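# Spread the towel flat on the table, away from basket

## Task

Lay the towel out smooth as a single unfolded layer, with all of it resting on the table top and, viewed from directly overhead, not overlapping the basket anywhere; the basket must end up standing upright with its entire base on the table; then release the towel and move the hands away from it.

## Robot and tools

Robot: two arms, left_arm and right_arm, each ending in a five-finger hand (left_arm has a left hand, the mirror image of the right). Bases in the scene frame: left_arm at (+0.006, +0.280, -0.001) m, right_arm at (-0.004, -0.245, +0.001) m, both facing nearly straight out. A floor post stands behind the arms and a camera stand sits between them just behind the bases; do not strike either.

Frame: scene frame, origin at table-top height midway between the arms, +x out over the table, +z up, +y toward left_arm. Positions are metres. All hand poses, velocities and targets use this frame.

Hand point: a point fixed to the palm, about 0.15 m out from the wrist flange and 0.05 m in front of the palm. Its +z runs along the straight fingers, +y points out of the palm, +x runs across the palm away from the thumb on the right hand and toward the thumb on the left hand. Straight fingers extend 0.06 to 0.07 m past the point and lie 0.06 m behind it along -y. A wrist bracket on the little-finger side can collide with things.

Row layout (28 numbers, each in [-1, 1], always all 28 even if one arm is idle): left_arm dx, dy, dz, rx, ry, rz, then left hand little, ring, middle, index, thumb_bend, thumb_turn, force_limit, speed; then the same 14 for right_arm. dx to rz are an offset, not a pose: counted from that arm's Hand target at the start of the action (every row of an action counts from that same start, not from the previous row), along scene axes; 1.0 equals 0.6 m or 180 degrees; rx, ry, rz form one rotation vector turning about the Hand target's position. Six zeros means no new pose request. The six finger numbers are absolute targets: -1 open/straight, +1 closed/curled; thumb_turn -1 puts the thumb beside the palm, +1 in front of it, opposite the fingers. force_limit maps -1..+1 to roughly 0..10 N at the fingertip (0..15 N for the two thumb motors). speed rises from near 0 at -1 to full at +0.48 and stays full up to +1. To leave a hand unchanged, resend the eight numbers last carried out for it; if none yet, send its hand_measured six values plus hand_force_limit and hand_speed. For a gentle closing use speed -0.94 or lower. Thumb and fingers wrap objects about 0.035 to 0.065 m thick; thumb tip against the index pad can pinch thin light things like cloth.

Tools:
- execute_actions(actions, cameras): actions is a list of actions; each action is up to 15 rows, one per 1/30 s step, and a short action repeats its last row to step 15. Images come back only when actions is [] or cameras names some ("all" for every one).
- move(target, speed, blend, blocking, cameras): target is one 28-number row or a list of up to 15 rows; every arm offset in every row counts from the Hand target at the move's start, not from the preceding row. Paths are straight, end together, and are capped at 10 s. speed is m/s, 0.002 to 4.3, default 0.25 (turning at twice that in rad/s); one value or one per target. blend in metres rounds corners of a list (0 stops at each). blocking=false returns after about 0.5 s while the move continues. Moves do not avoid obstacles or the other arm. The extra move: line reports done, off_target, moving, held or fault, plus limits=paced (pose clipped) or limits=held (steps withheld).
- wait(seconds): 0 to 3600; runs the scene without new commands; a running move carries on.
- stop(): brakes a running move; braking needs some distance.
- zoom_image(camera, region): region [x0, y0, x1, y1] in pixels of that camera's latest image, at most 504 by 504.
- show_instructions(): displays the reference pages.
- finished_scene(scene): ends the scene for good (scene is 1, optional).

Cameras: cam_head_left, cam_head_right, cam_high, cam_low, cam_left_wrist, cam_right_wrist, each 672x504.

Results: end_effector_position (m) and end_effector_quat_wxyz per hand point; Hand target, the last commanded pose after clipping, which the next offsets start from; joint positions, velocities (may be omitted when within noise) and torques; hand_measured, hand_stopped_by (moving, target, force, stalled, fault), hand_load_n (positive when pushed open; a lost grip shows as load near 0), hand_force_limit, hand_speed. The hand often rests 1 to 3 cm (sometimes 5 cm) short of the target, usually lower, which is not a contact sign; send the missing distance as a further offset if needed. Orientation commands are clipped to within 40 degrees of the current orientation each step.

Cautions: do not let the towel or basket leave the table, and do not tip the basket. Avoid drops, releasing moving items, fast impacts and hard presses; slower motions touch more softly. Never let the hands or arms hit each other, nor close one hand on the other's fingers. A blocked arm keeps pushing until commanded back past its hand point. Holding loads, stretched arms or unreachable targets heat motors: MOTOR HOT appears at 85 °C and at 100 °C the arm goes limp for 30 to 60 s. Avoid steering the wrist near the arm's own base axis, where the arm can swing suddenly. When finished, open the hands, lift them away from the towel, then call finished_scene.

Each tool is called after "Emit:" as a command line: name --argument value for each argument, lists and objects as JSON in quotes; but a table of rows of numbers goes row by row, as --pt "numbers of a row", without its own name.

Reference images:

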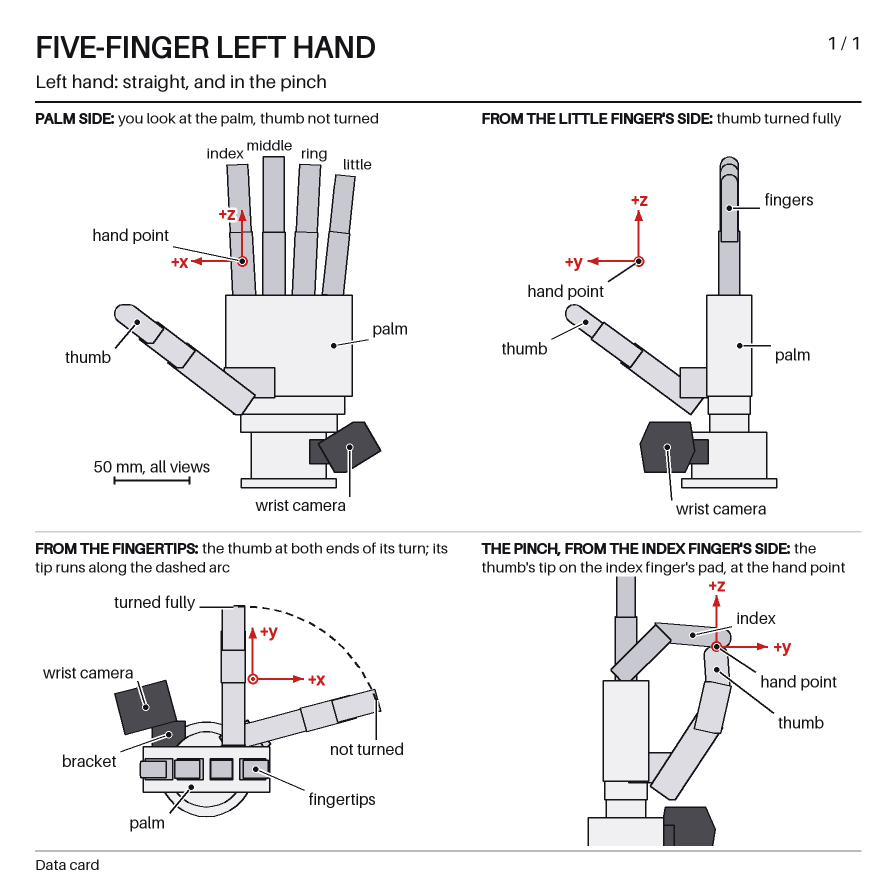

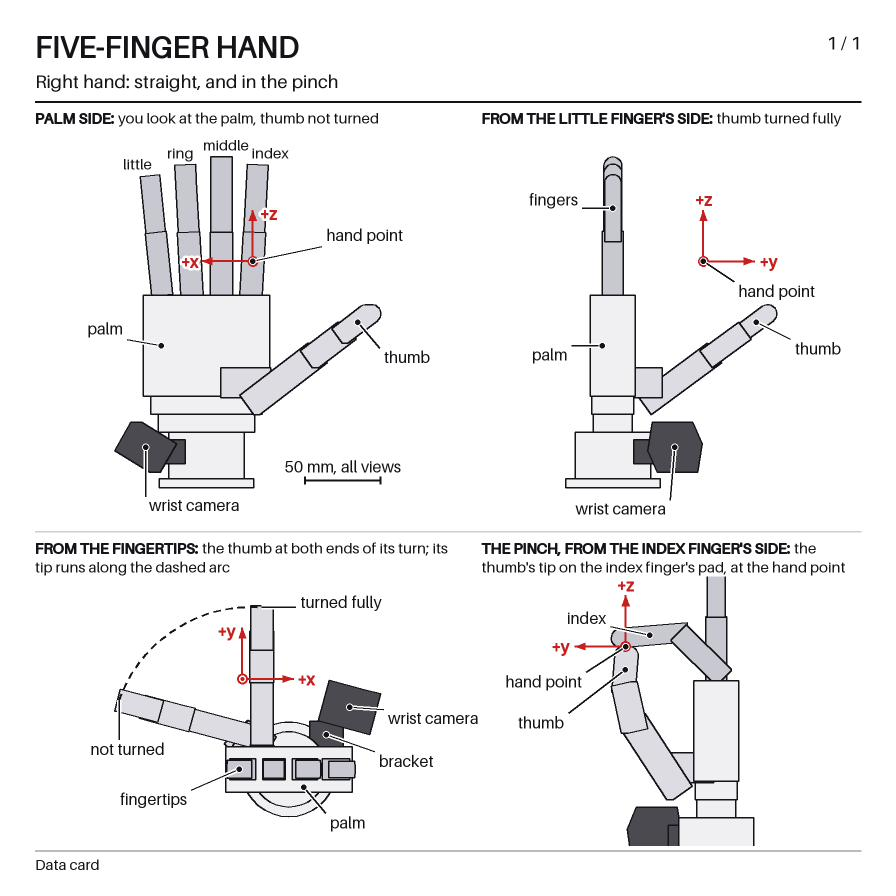

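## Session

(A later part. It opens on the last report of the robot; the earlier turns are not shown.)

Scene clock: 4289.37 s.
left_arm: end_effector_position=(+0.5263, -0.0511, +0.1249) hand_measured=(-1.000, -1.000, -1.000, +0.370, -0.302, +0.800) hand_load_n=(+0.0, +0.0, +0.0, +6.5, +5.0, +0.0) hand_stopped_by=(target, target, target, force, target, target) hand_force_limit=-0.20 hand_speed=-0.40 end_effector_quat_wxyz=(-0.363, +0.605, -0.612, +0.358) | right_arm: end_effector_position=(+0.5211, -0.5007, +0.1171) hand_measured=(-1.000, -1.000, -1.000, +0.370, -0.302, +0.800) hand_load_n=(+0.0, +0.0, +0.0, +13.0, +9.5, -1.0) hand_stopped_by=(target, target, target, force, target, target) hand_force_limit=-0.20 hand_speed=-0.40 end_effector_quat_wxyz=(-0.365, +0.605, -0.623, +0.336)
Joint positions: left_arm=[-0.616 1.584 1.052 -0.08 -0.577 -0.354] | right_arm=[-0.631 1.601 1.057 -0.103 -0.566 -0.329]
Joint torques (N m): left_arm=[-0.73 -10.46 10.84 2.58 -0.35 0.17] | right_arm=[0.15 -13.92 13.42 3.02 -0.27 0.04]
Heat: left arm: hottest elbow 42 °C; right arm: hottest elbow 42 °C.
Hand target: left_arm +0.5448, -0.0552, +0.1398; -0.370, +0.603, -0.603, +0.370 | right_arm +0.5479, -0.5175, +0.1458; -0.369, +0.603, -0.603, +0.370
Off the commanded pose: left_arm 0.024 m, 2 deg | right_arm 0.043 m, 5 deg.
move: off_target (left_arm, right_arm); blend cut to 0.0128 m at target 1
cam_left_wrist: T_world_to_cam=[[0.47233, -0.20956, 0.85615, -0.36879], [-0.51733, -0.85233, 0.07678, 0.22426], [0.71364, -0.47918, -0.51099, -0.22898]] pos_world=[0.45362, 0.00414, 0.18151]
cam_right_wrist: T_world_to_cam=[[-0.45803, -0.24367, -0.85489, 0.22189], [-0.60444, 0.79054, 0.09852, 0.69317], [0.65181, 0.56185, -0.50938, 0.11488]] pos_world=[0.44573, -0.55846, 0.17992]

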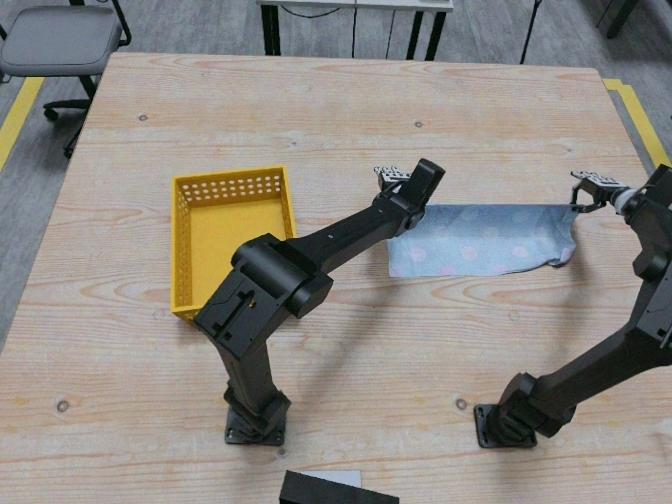

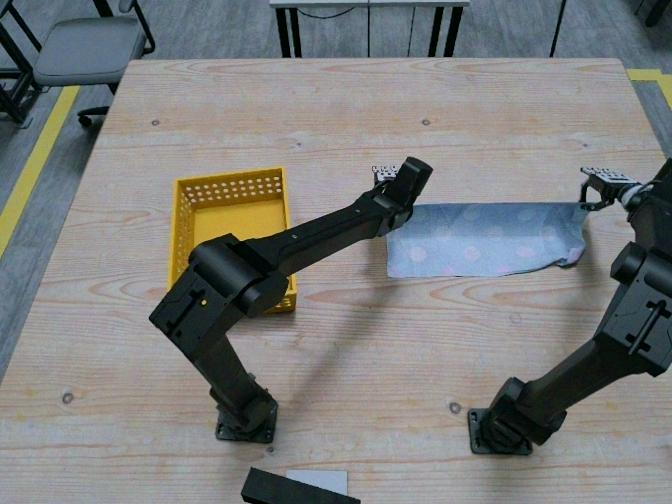

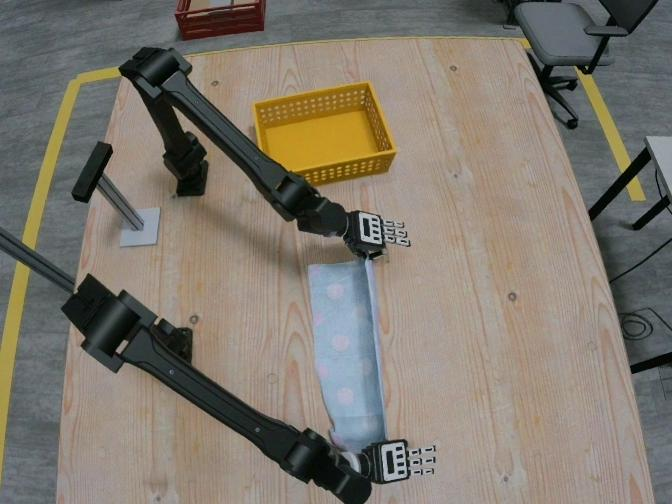

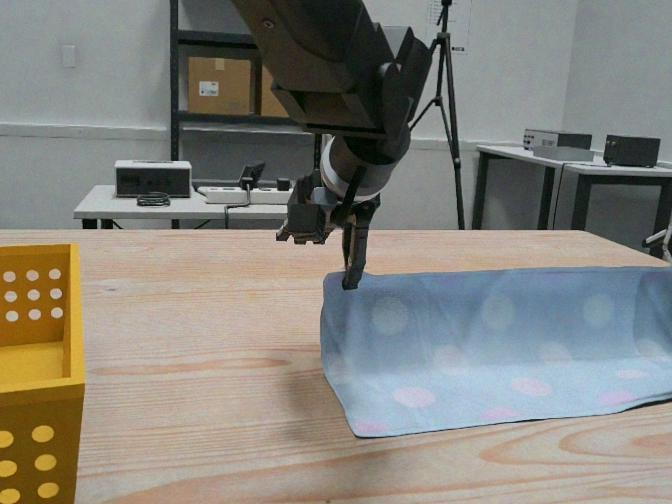

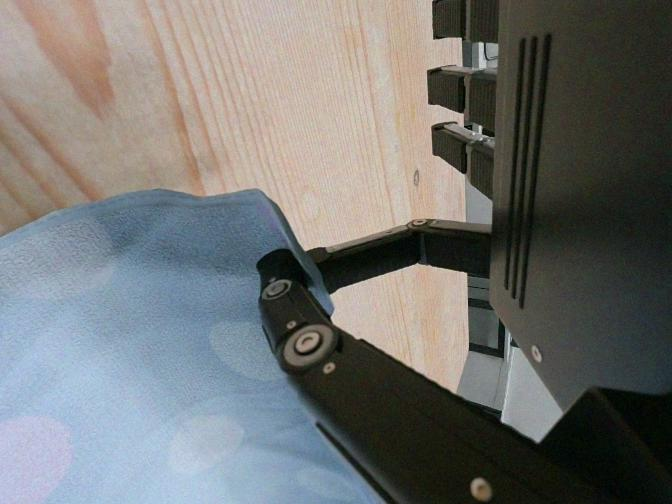

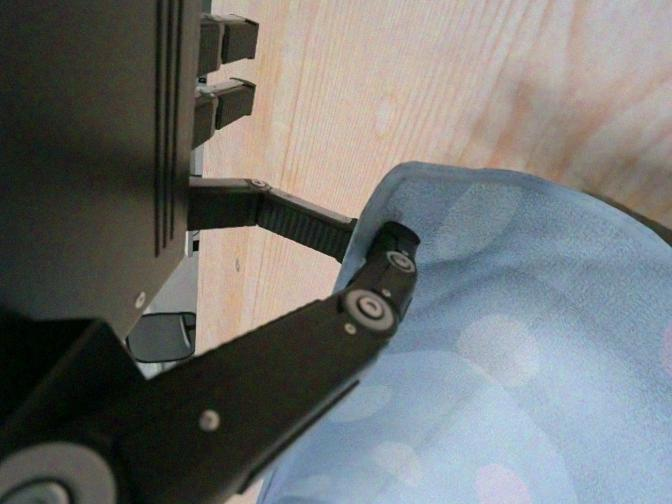

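Emit:
move --pt "0 0 0 0 0 0 -1 -1 -1 0.5 -0.3 0.8 -0.2 -0.4 -0.07 0 0.1 0 0 0 -1 -1 -1 0.5 -0.3 0.8 -0.2 -0.4" --pt "0 0 0 0 0 0 -1 -1 -1 0.5 -0.3 0.8 -0.2 -0.4 -0.21 0 0.22 0 0 0 -1 -1 -1 0.5 -0.3 0.8 -0.2 -0.4" --speed 0.08 --blend 0.03 --cameras '["all"]'

Emit:
zoom_image --camera "cam_head_left" --region '[370, 160, 650, 290]'

Emit:
zoom_image --camera "cam_right_wrist" --region '[272, 104, 672, 504]'

Scene clock: 4309.73 s.
left_arm: end_effector_position=(+0.5281, -0.0536, +0.1281) hand_measured=(-1.000, -1.000, -1.000, +0.370, -0.302, +0.800) hand_load_n=(+0.0, +0.0, +0.0, +6.5, +5.5, +0.0) hand_stopped_by=(target, target, target, force, target, target) hand_force_limit=-0.20 hand_speed=-0.40 end_effector_quat_wxyz=(-0.361, +0.604, -0.611, +0.363) | right_arm: end_effector_position=(+0.4149, -0.4923, +0.2340) hand_measured=(-1.000, -1.000, -1.000, +0.370, -0.302, +0.800) hand_load_n=(+0.0, +0.0, +0.0, +13.5, +10.0, -0.5) hand_stopped_by=(target, target, target, force, target, target) hand_force_limit=-0.20 hand_speed=-0.40 end_effector_quat_wxyz=(-0.378, +0.603, -0.623, +0.325)
Joint positions: left_arm=[-0.615 1.584 1.057 -0.075 -0.571 -0.352] | right_arm=[-0.786 1.279 1.057 -0.506 -0.713 -0.436]
Joint torques (N m): left_arm=[-0.79 -10.52 10.52 2.4 -0.57 0.15] | right_arm=[-2.26 -12.4 15.35 1.54 -0.41 -0.17]
Heat: left arm: hottest elbow 41 °C; right arm: hottest elbow 42 °C.
Hand target: left_arm +0.5448, -0.0552, +0.1399; -0.370, +0.603, -0.603, +0.370 | right_arm +0.4219, -0.5175, +0.2778; -0.369, +0.603, -0.603, +0.370
Off the commanded pose: left_arm 0.020 m, 2 deg | right_arm 0.051 m, 6 deg.
move: off_target (right_arm)
cam_left_wrist: T_world_to_cam=[[0.46638, -0.20606, 0.86025, -0.37013], [-0.52249, -0.84889, 0.07993, 0.22536], [0.71379, -0.48675, -0.50357, -0.23123]] pos_world=[0.45542, 0.00249, 0.18396]
cam_right_wrist: T_world_to_cam=[[-0.4503, -0.22345, -0.86447, 0.28425], [-0.61561, 0.77897, 0.11932, 0.6049], [0.64673, 0.5859, -0.48832, 0.24795]] pos_world=[0.34003, -0.55296, 0.29463]

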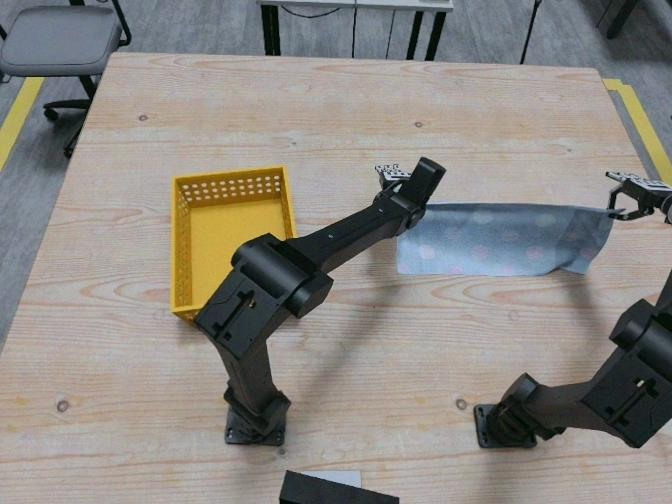

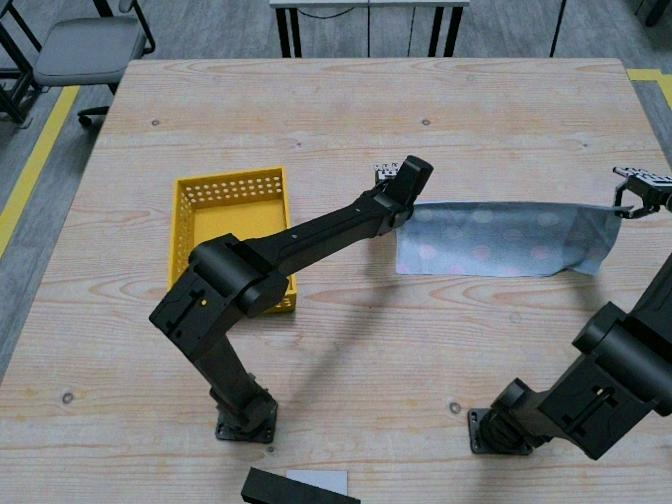

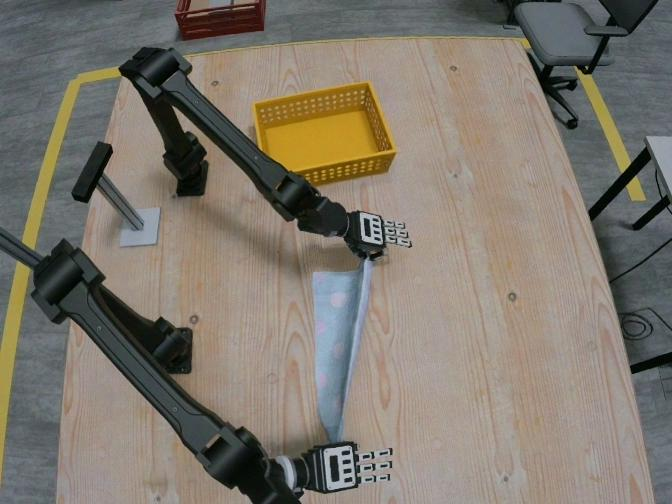

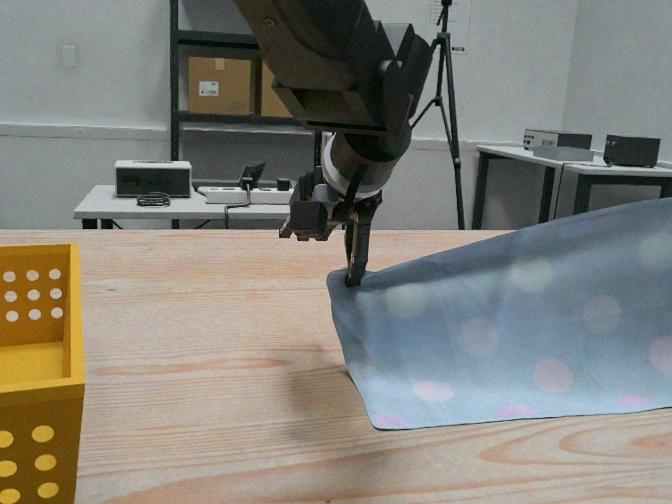

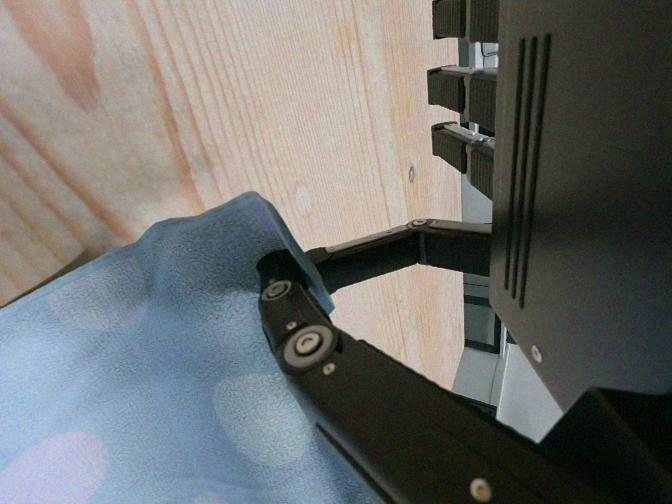

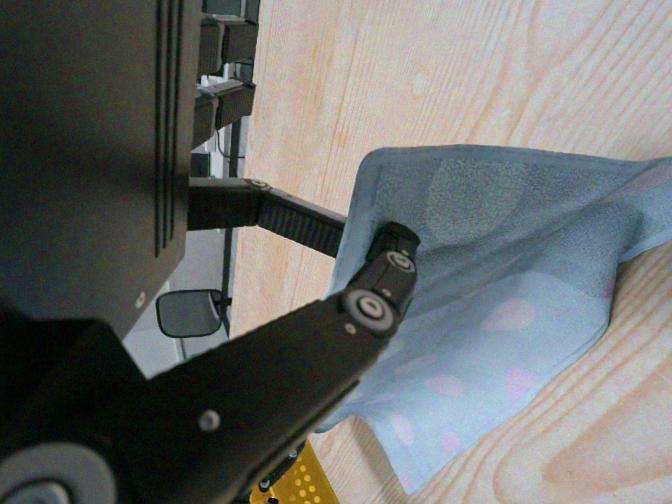

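Scaled by 1.800 from the camera's image (finer frame: 960x720).

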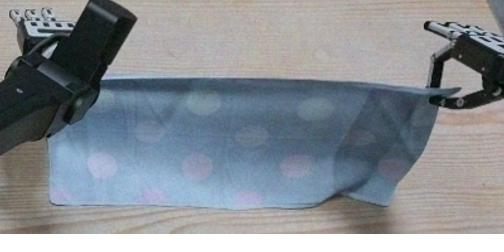

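Scaled by 1.260 from the camera's image (finer frame: 960x720).

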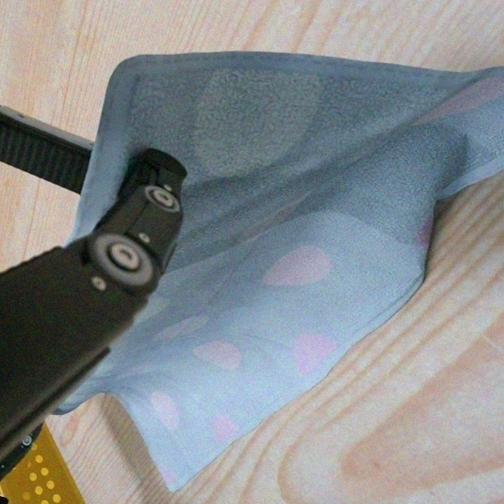

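Emit:
move --pt "0 0 0 0 0 0 -1 -1 -1 0.5 -0.3 0.8 -0.2 -0.4 -0.017 0 0.05 0 0 0 -1 -1 -1 0.5 -0.3 0.8 -0.2 -0.4" --pt "0 0 0 0 0 0 -1 -1 -1 0.5 -0.3 0.8 -0.2 -0.4 0.0135 0.004 -0.02 0 0 0 -1 -1 -1 0.5 -0.3 0.8 -0.2 -0.4" --pt "0 0 0 0 0 0 -1 -1 -1 0.5 -0.3 0.8 -0.2 -0.4 0.1135 0 -0.06 0 0 0 -1 -1 -1 0.5 -0.3 0.8 -0.2 -0.4" --pt "0 0 0 0 0 0 -1 -1 -1 0.5 -0.3 0.8 -0.2 -0.4 0.188 -0.004 -0.11 0 0 0 -1 -1 -1 0.5 -0.3 0.8 -0.2 -0.4" --speed 0.06 --blend '[0,0.02,0.02,0]' --cameras '["all"]'

Emit:
zoom_image --camera "cam_head_left" --region '[370, 160, 650, 290]'

Emit:
zoom_image --camera "cam_right_wrist" --region '[272, 104, 672, 504]'

Scene clock: 4331.67 s.
left_arm: end_effector_position=(+0.5299, -0.0550, +0.1311) hand_measured=(-1.000, -1.000, -1.000, +0.370, -0.302, +0.800) hand_load_n=(+0.0, +0.0, +0.0, +6.0, +5.5, +0.0) hand_stopped_by=(target, target, target, force, target, target) hand_force_limit=-0.20 hand_speed=-0.40 end_effector_quat_wxyz=(-0.362, +0.604, -0.609, +0.366) | right_arm: end_effector_position=(+0.5091, -0.5032, +0.1792) hand_measured=(-1.000, -1.000, -1.000, +0.370, -0.302, +0.800) hand_load_n=(+0.0, +0.0, +0.0, +13.0, +9.5, -0.5) hand_stopped_by=(target, target, target, force, target, target) hand_force_limit=-0.20 hand_speed=-0.40 end_effector_quat_wxyz=(-0.365, +0.605, -0.624, +0.334)
Joint positions: left_arm=[-0.615 1.584 1.062 -0.072 -0.572 -0.352] | right_arm=[-0.651 1.508 1.132 -0.282 -0.583 -0.342]
Joint torques (N m): left_arm=[-0.67 -10.46 10.21 2.3 -0.56 0.15] | right_arm=[0.03 -13.45 14.32 3.11 -0.29 -0.01]
Heat: left arm: hottest elbow 42 °C; right arm: hottest elbow 43 °C.
Hand target: left_arm +0.5448, -0.0551, +0.1398; -0.370, +0.603, -0.603, +0.370 | right_arm +0.5347, -0.5200, +0.2118; -0.369, +0.603, -0.603, +0.370
Off the commanded pose: left_arm 0.017 m, 1 deg | right_arm 0.045 m, 5 deg.
move: off_target (right_arm)
cam_left_wrist: T_world_to_cam=[[0.46141, -0.20212, 0.86386, -0.37136], [-0.52269, -0.8487, 0.08061, 0.22495], [0.71686, -0.48873, -0.49724, -0.23422]] pos_world=[0.45683, 0.00138, 0.1862]
cam_right_wrist: T_world_to_cam=[[-0.46017, -0.24074, -0.85457, 0.27138], [-0.60443, 0.78998, 0.10293, 0.68075], [0.65032, 0.56389, -0.50904, 0.15749]] pos_world=[0.43393, -0.56126, 0.24202]

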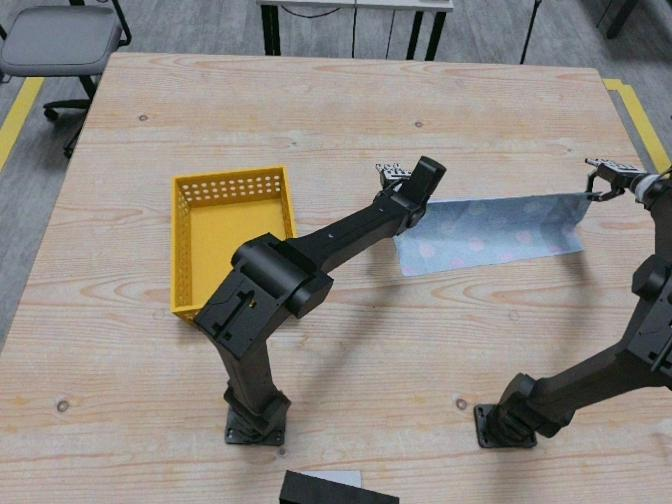

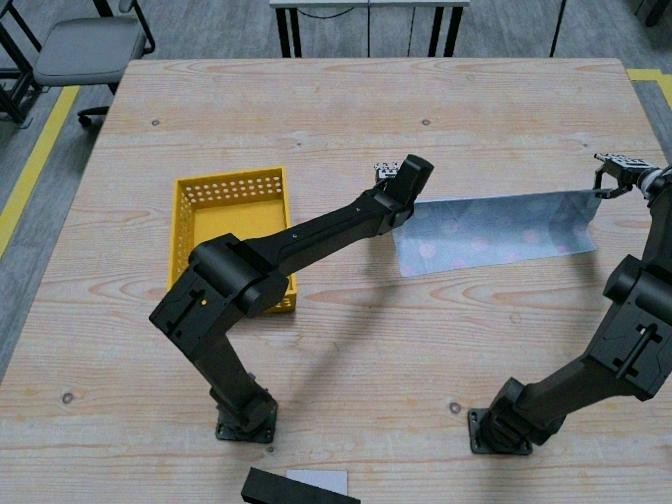

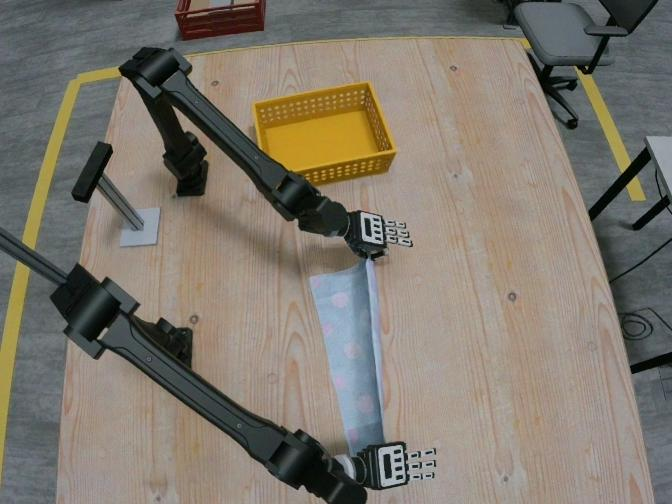

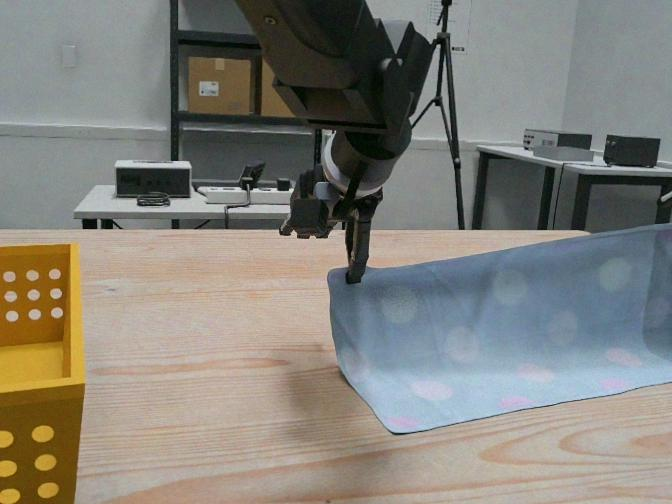

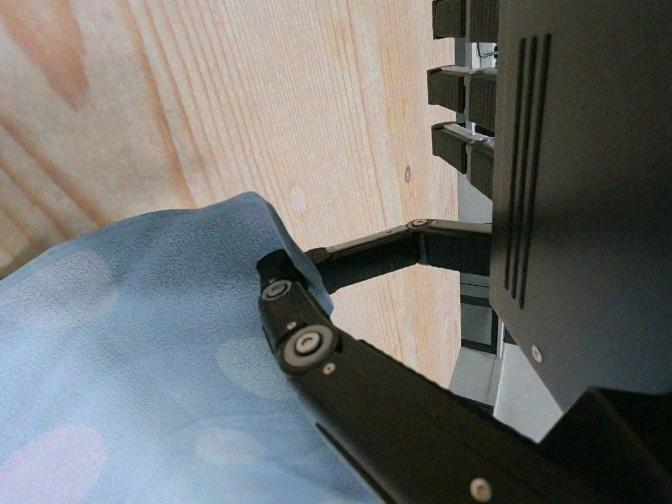

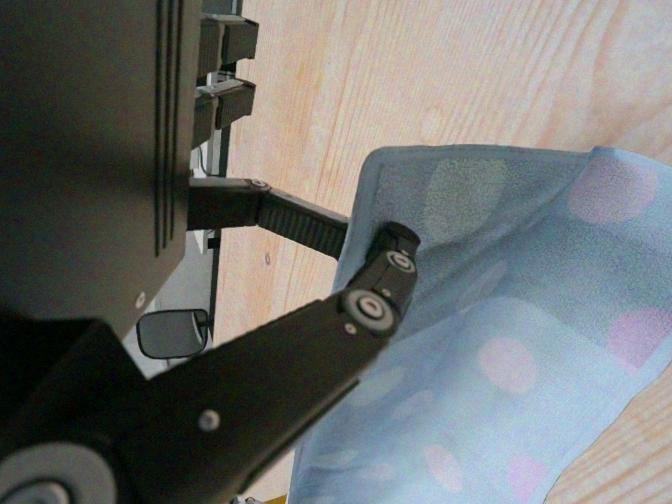

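Scaled by 1.800 from the camera's image (finer frame: 960x720).

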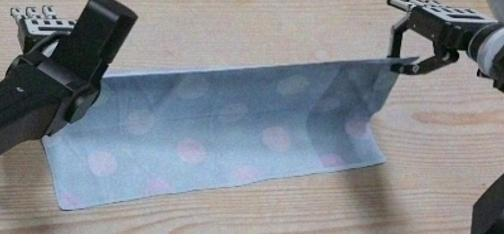

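Scaled by 1.260 from the camera's image (finer frame: 960x720).

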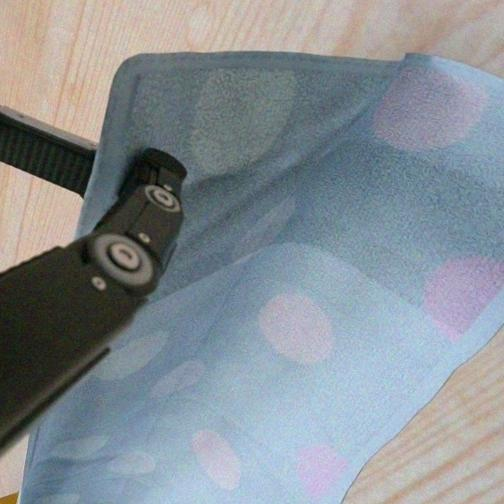

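Emit:
move --pt "0 0 0 0 0 0 -1 -1 -1 0.5 -0.3 0.8 -0.2 -0.4 0.115 0 -0.006 0 0 0 -1 -1 -1 0.5 -0.3 0.8 -0.2 -0.4" --pt "0.05 0.008 -0.041 0 0 0 -1 -1 -1 0.5 -0.3 0.8 -0.2 -0.4 0.19 0.005 -0.056 0 0 0 -1 -1 -1 0.5 -0.3 0.8 -0.2 -0.4" --pt "0.087 0.013 -0.091 0 0 0 -1 -1 -1 0.5 -0.3 0.8 -0.2 -0.4 0.24 0.015 -0.14 0 0 0 -1 -1 -1 0.5 -0.3 0.8 -0.2 -0.4" --speed 0.06 --blend '[0.02,0.02,0]' --cameras '["all"]'

Emit:
zoom_image --camera "cam_head_left" --region '[370, 160, 650, 290]'

Emit:
zoom_image --camera "cam_right_wrist" --region '[272, 104, 672, 504]'

Scene clock: 4349.47 s.
left_arm: end_effector_position=(+0.5777, -0.0475, +0.0753) hand_measured=(-1.000, -1.000, -1.000, +0.370, -0.302, +0.800) hand_load_n=(+0.0, +0.0, +0.0, +6.0, +5.5, +0.0) hand_stopped_by=(target, target, target, force, target, target) hand_force_limit=-0.20 hand_speed=-0.40 end_effector_quat_wxyz=(-0.360, +0.606, -0.610, +0.362) | right_arm: end_effector_position=(+0.6487, -0.4958, +0.0951) hand_measured=(-1.000, -1.000, -1.000, +0.370, -0.302, +0.800) hand_load_n=(+0.0, +0.0, +0.0, +12.5, +10.0, -0.5) hand_stopped_by=(target, target, target, force, target, target) hand_force_limit=-0.20 hand_speed=-0.40 end_effector_quat_wxyz=(-0.360, +0.609, -0.624, +0.332)
Joint positions: left_arm=[-0.547 1.747 1.103 0.062 -0.516 -0.312] | right_arm=[-0.493 1.87 1.365 -0.11 -0.45 -0.247]
Joint torques (N m): left_arm=[-0.5 -11.93 10.15 2.58 -0.36 0.19] | right_arm=[-0.21 -18.02 14.08 3.19 -0.17 0.06]
Heat: left arm: hottest elbow 42 °C; right arm: hottest elbow 45 °C.
Hand target: left_arm +0.5970, -0.0474, +0.0852; -0.370, +0.603, -0.603, +0.370 | right_arm +0.6788, -0.5108, +0.1279; -0.369, +0.603, -0.603, +0.370
Off the commanded pose: left_arm 0.022 m, 2 deg | right_arm 0.047 m, 5 deg.
move: off_target (left_arm, right_arm)
cam_left_wrist: T_world_to_cam=[[0.46842, -0.2025, 0.85999, -0.3475], [-0.5197, -0.85032, 0.08285, 0.25878], [0.71449, -0.48574, -0.50354, -0.29064]] pos_world=[0.50492, 0.0085, 0.13106]
cam_right_wrist: T_world_to_cam=[[-0.46818, -0.24869, -0.84792, 0.26622], [-0.60553, 0.78914, 0.10289, 0.76823], [0.64354, 0.56161, -0.52005, 0.02406]] pos_world=[0.57434, -0.55355, 0.15921]

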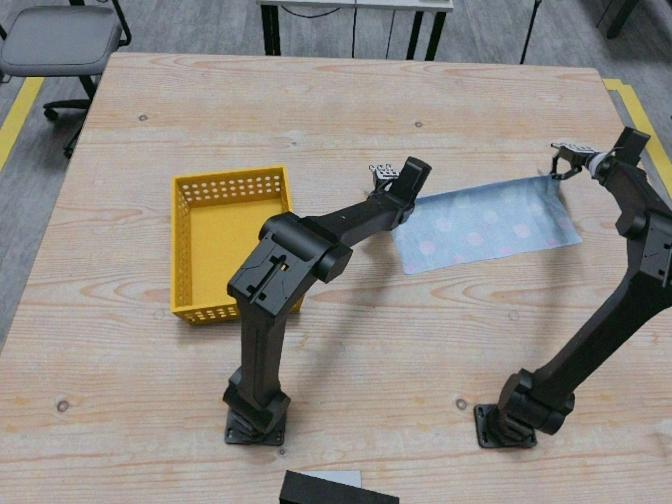

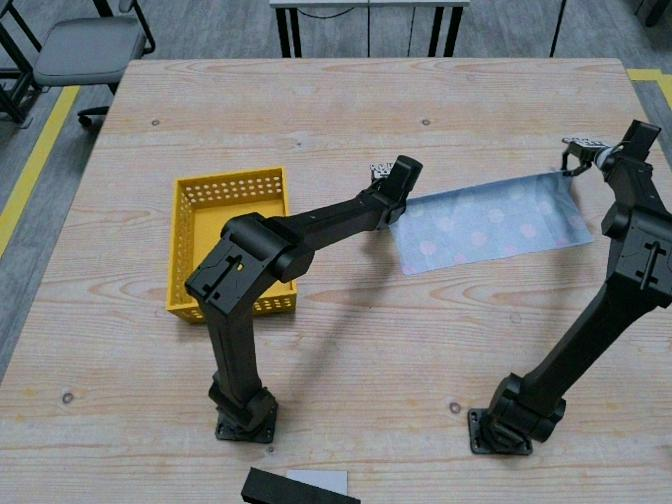

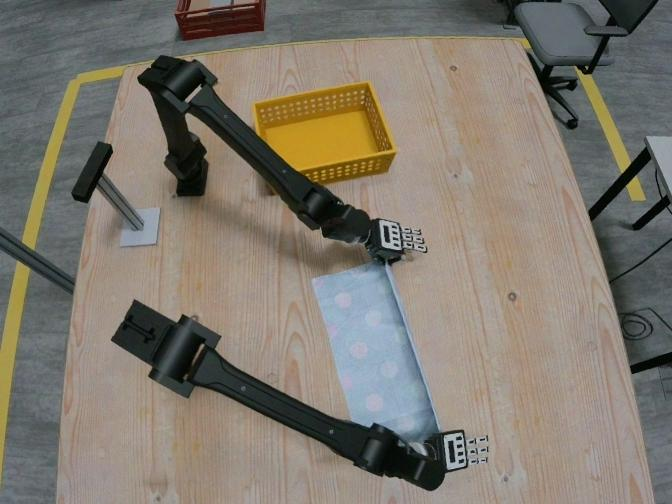

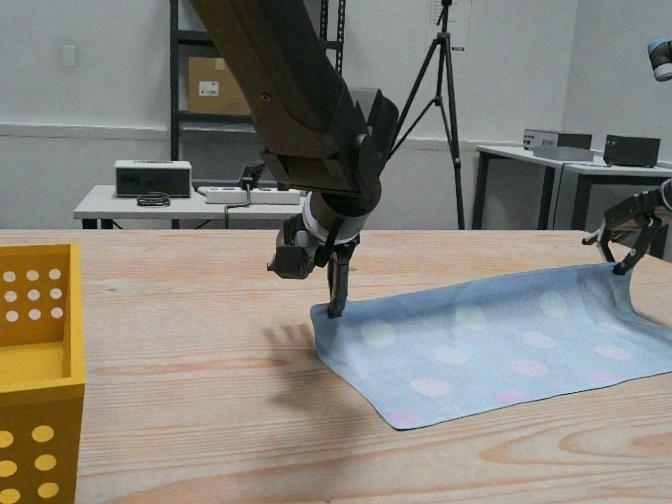

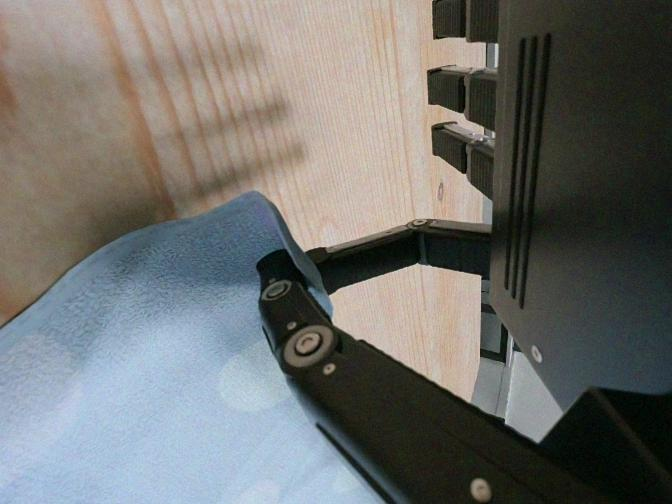

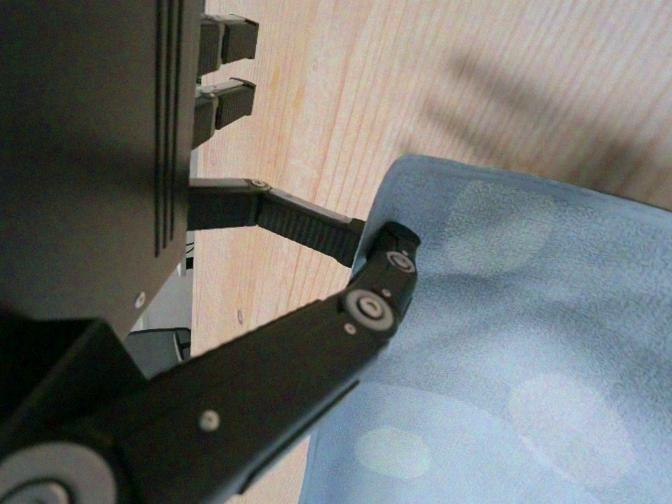

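Scaled by 1.800 from the camera's image (finer frame: 960x720).

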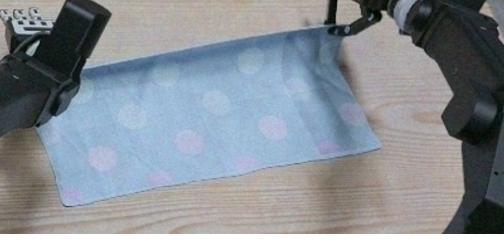

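Scaled by 1.260 from the camera's image (finer frame: 960x720).

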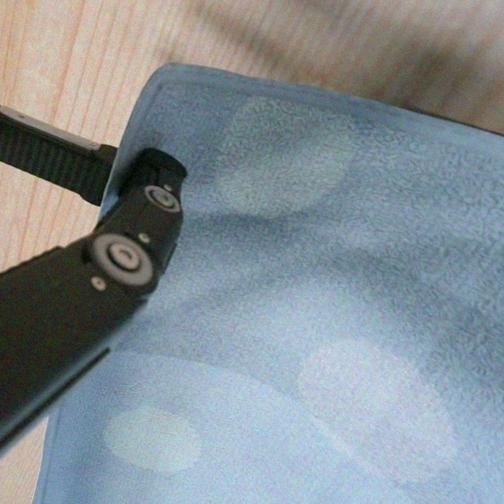

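Emit:
move --pt "0.012 0.005 -0.022 0 0 0 -1 -1 -1 0.5 -0.3 0.8 -0.2 -0.4 0.015 0.003 -0.035 0 0 0 -1 -1 -1 0.5 -0.3 0.8 -0.2 -0.4" --pt "0.023 0.01 -0.048 0 0 0 -1 -1 -1 0.5 -0.3 0.8 -0.2 -0.4 0.028 0.008 -0.08 0 0 0 -1 -1 -1 0.5 -0.3 0.8 -0.2 -0.4" --speed 0.04 --blend 0.01 --cameras '["all"]'

Emit:
zoom_image --camera "cam_head_left" --region '[370, 160, 650, 290]'

Emit:
zoom_image --camera "cam_high" --region '[290, 240, 450, 480]'

Scene clock: 4357.57 s.
left_arm: end_effector_position=(+0.5917, -0.0436, +0.0492) hand_measured=(-1.000, -1.000, -1.000, +0.370, -0.302, +0.800) hand_load_n=(+0.0, +0.0, +0.0, +6.0, +5.5, +0.0) hand_stopped_by=(target, target, target, force, target, target) hand_force_limit=-0.20 hand_speed=-0.40 end_effector_quat_wxyz=(-0.360, +0.605, -0.609, +0.364) | right_arm: end_effector_position=(+0.6656, -0.4925, +0.0523) hand_measured=(-1.000, -1.000, -1.000, +0.370, -0.302, +0.800) hand_load_n=(+0.0, +0.0, +0.0, +12.5, +9.5, -0.5) hand_stopped_by=(target, target, target, force, target, target) hand_force_limit=-0.20 hand_speed=-0.40 end_effector_quat_wxyz=(-0.360, +0.608, -0.622, +0.336)
Joint positions: left_arm=[-0.525 1.81 1.107 0.133 -0.495 -0.299] | right_arm=[-0.474 1.956 1.365 -0.012 -0.434 -0.235]
Joint torques (N m): left_arm=[-0.44 -12.28 9.66 2.54 -0.36 0.2] | right_arm=[-0.09 -18.43 13.53 3.22 -0.15 0.01]
Heat: left arm: hottest elbow 41 °C; right arm: hottest elbow 45 °C.
Hand target: left_arm +0.6107, -0.0414, +0.0563; -0.370, +0.603, -0.603, +0.370 | right_arm +0.6956, -0.5061, +0.0798; -0.369, +0.603, -0.603, +0.370
Off the commanded pose: left_arm 0.021 m, 2 deg | right_arm 0.043 m, 5 deg.
move: off_target (left_arm, right_arm)
cam_left_wrist: T_world_to_cam=[[0.46594, -0.2002, 0.86187, -0.32938], [-0.52109, -0.84932, 0.08443, 0.27235], [0.7151, -0.48845, -0.50005, -0.31259]] pos_world=[0.51892, 0.01269, 0.10458]
cam_right_wrist: T_world_to_cam=[[-0.46312, -0.25221, -0.84965, 0.23367], [-0.60537, 0.79021, 0.09541, 0.78116], [0.64734, 0.55854, -0.51864, -0.01503]] pos_world=[0.59083, -0.54995, 0.11621]

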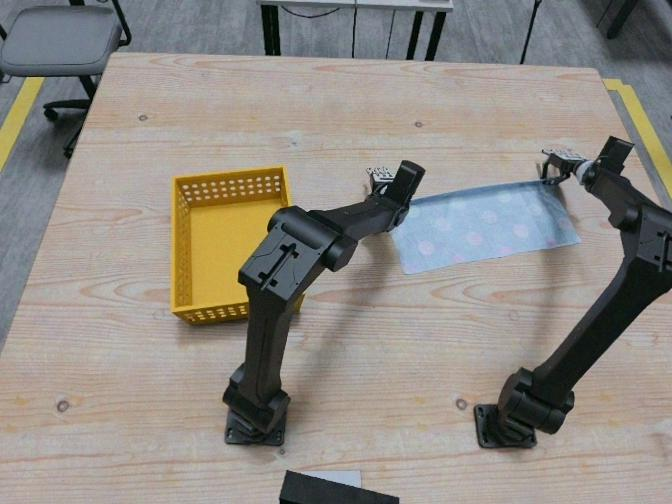

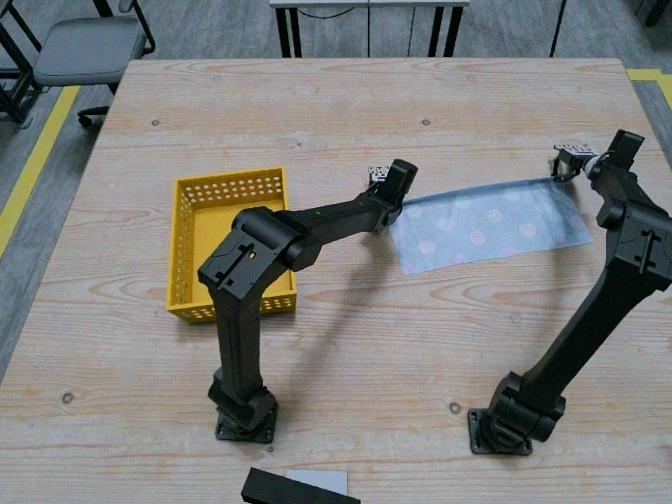

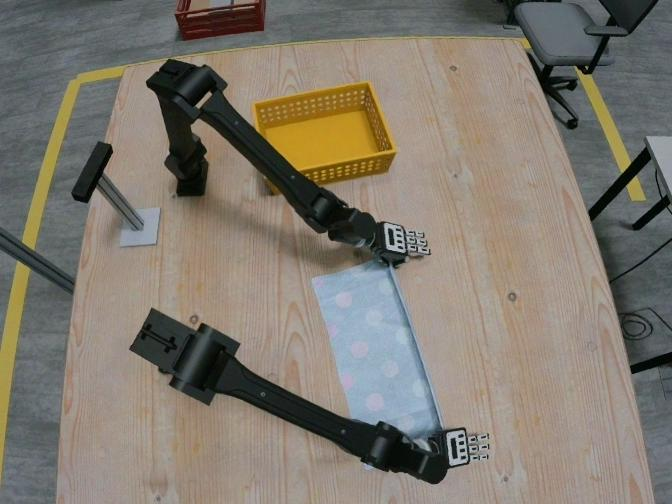

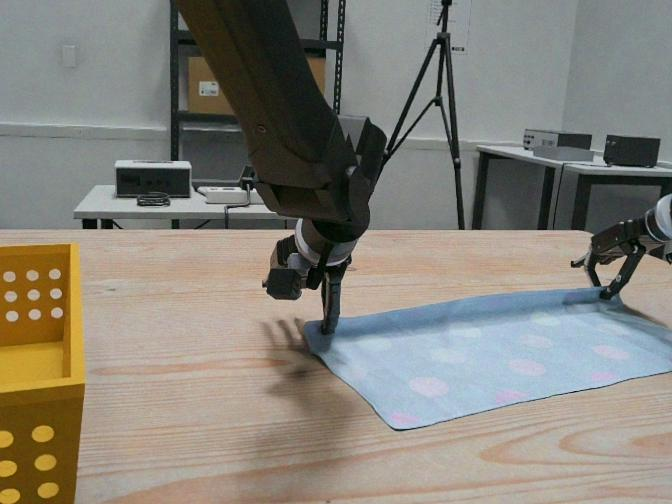

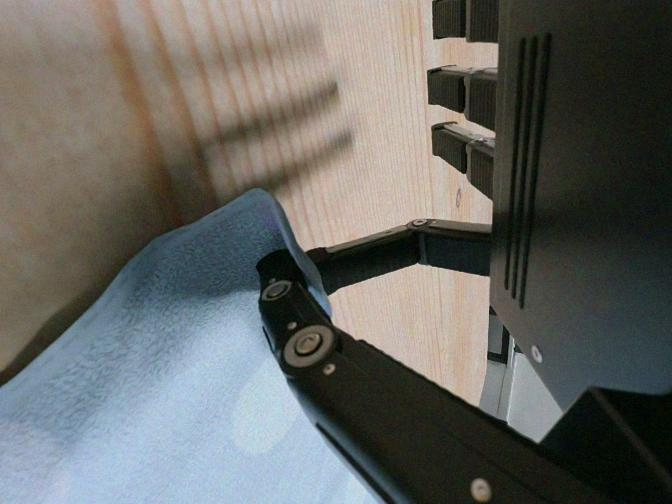

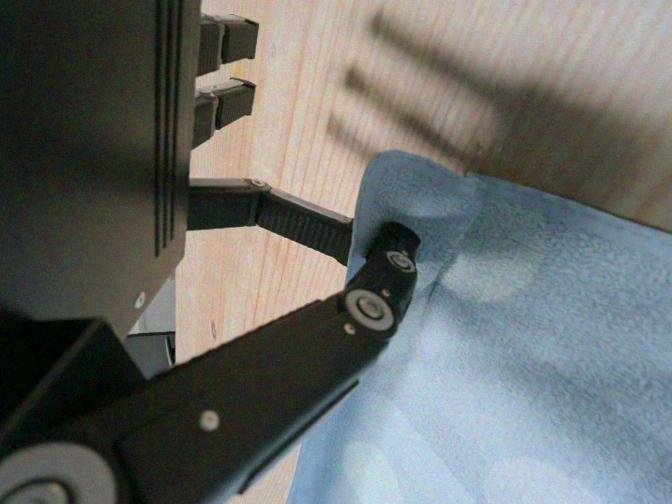

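Scaled by 1.800 from the camera's image (finer frame: 960x720).

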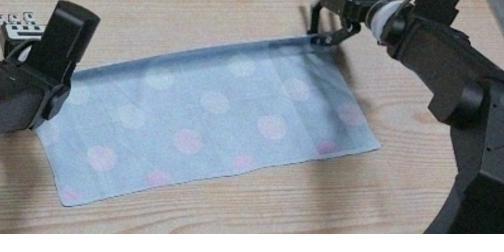

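Scaled by 2.100 from the camera's image (finer frame: 960x720).

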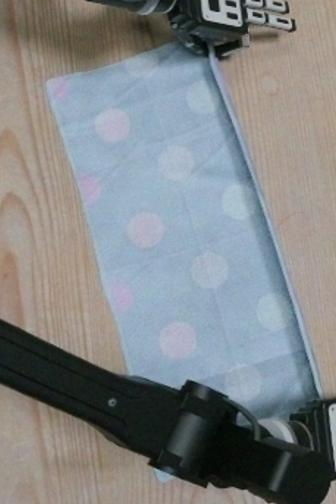

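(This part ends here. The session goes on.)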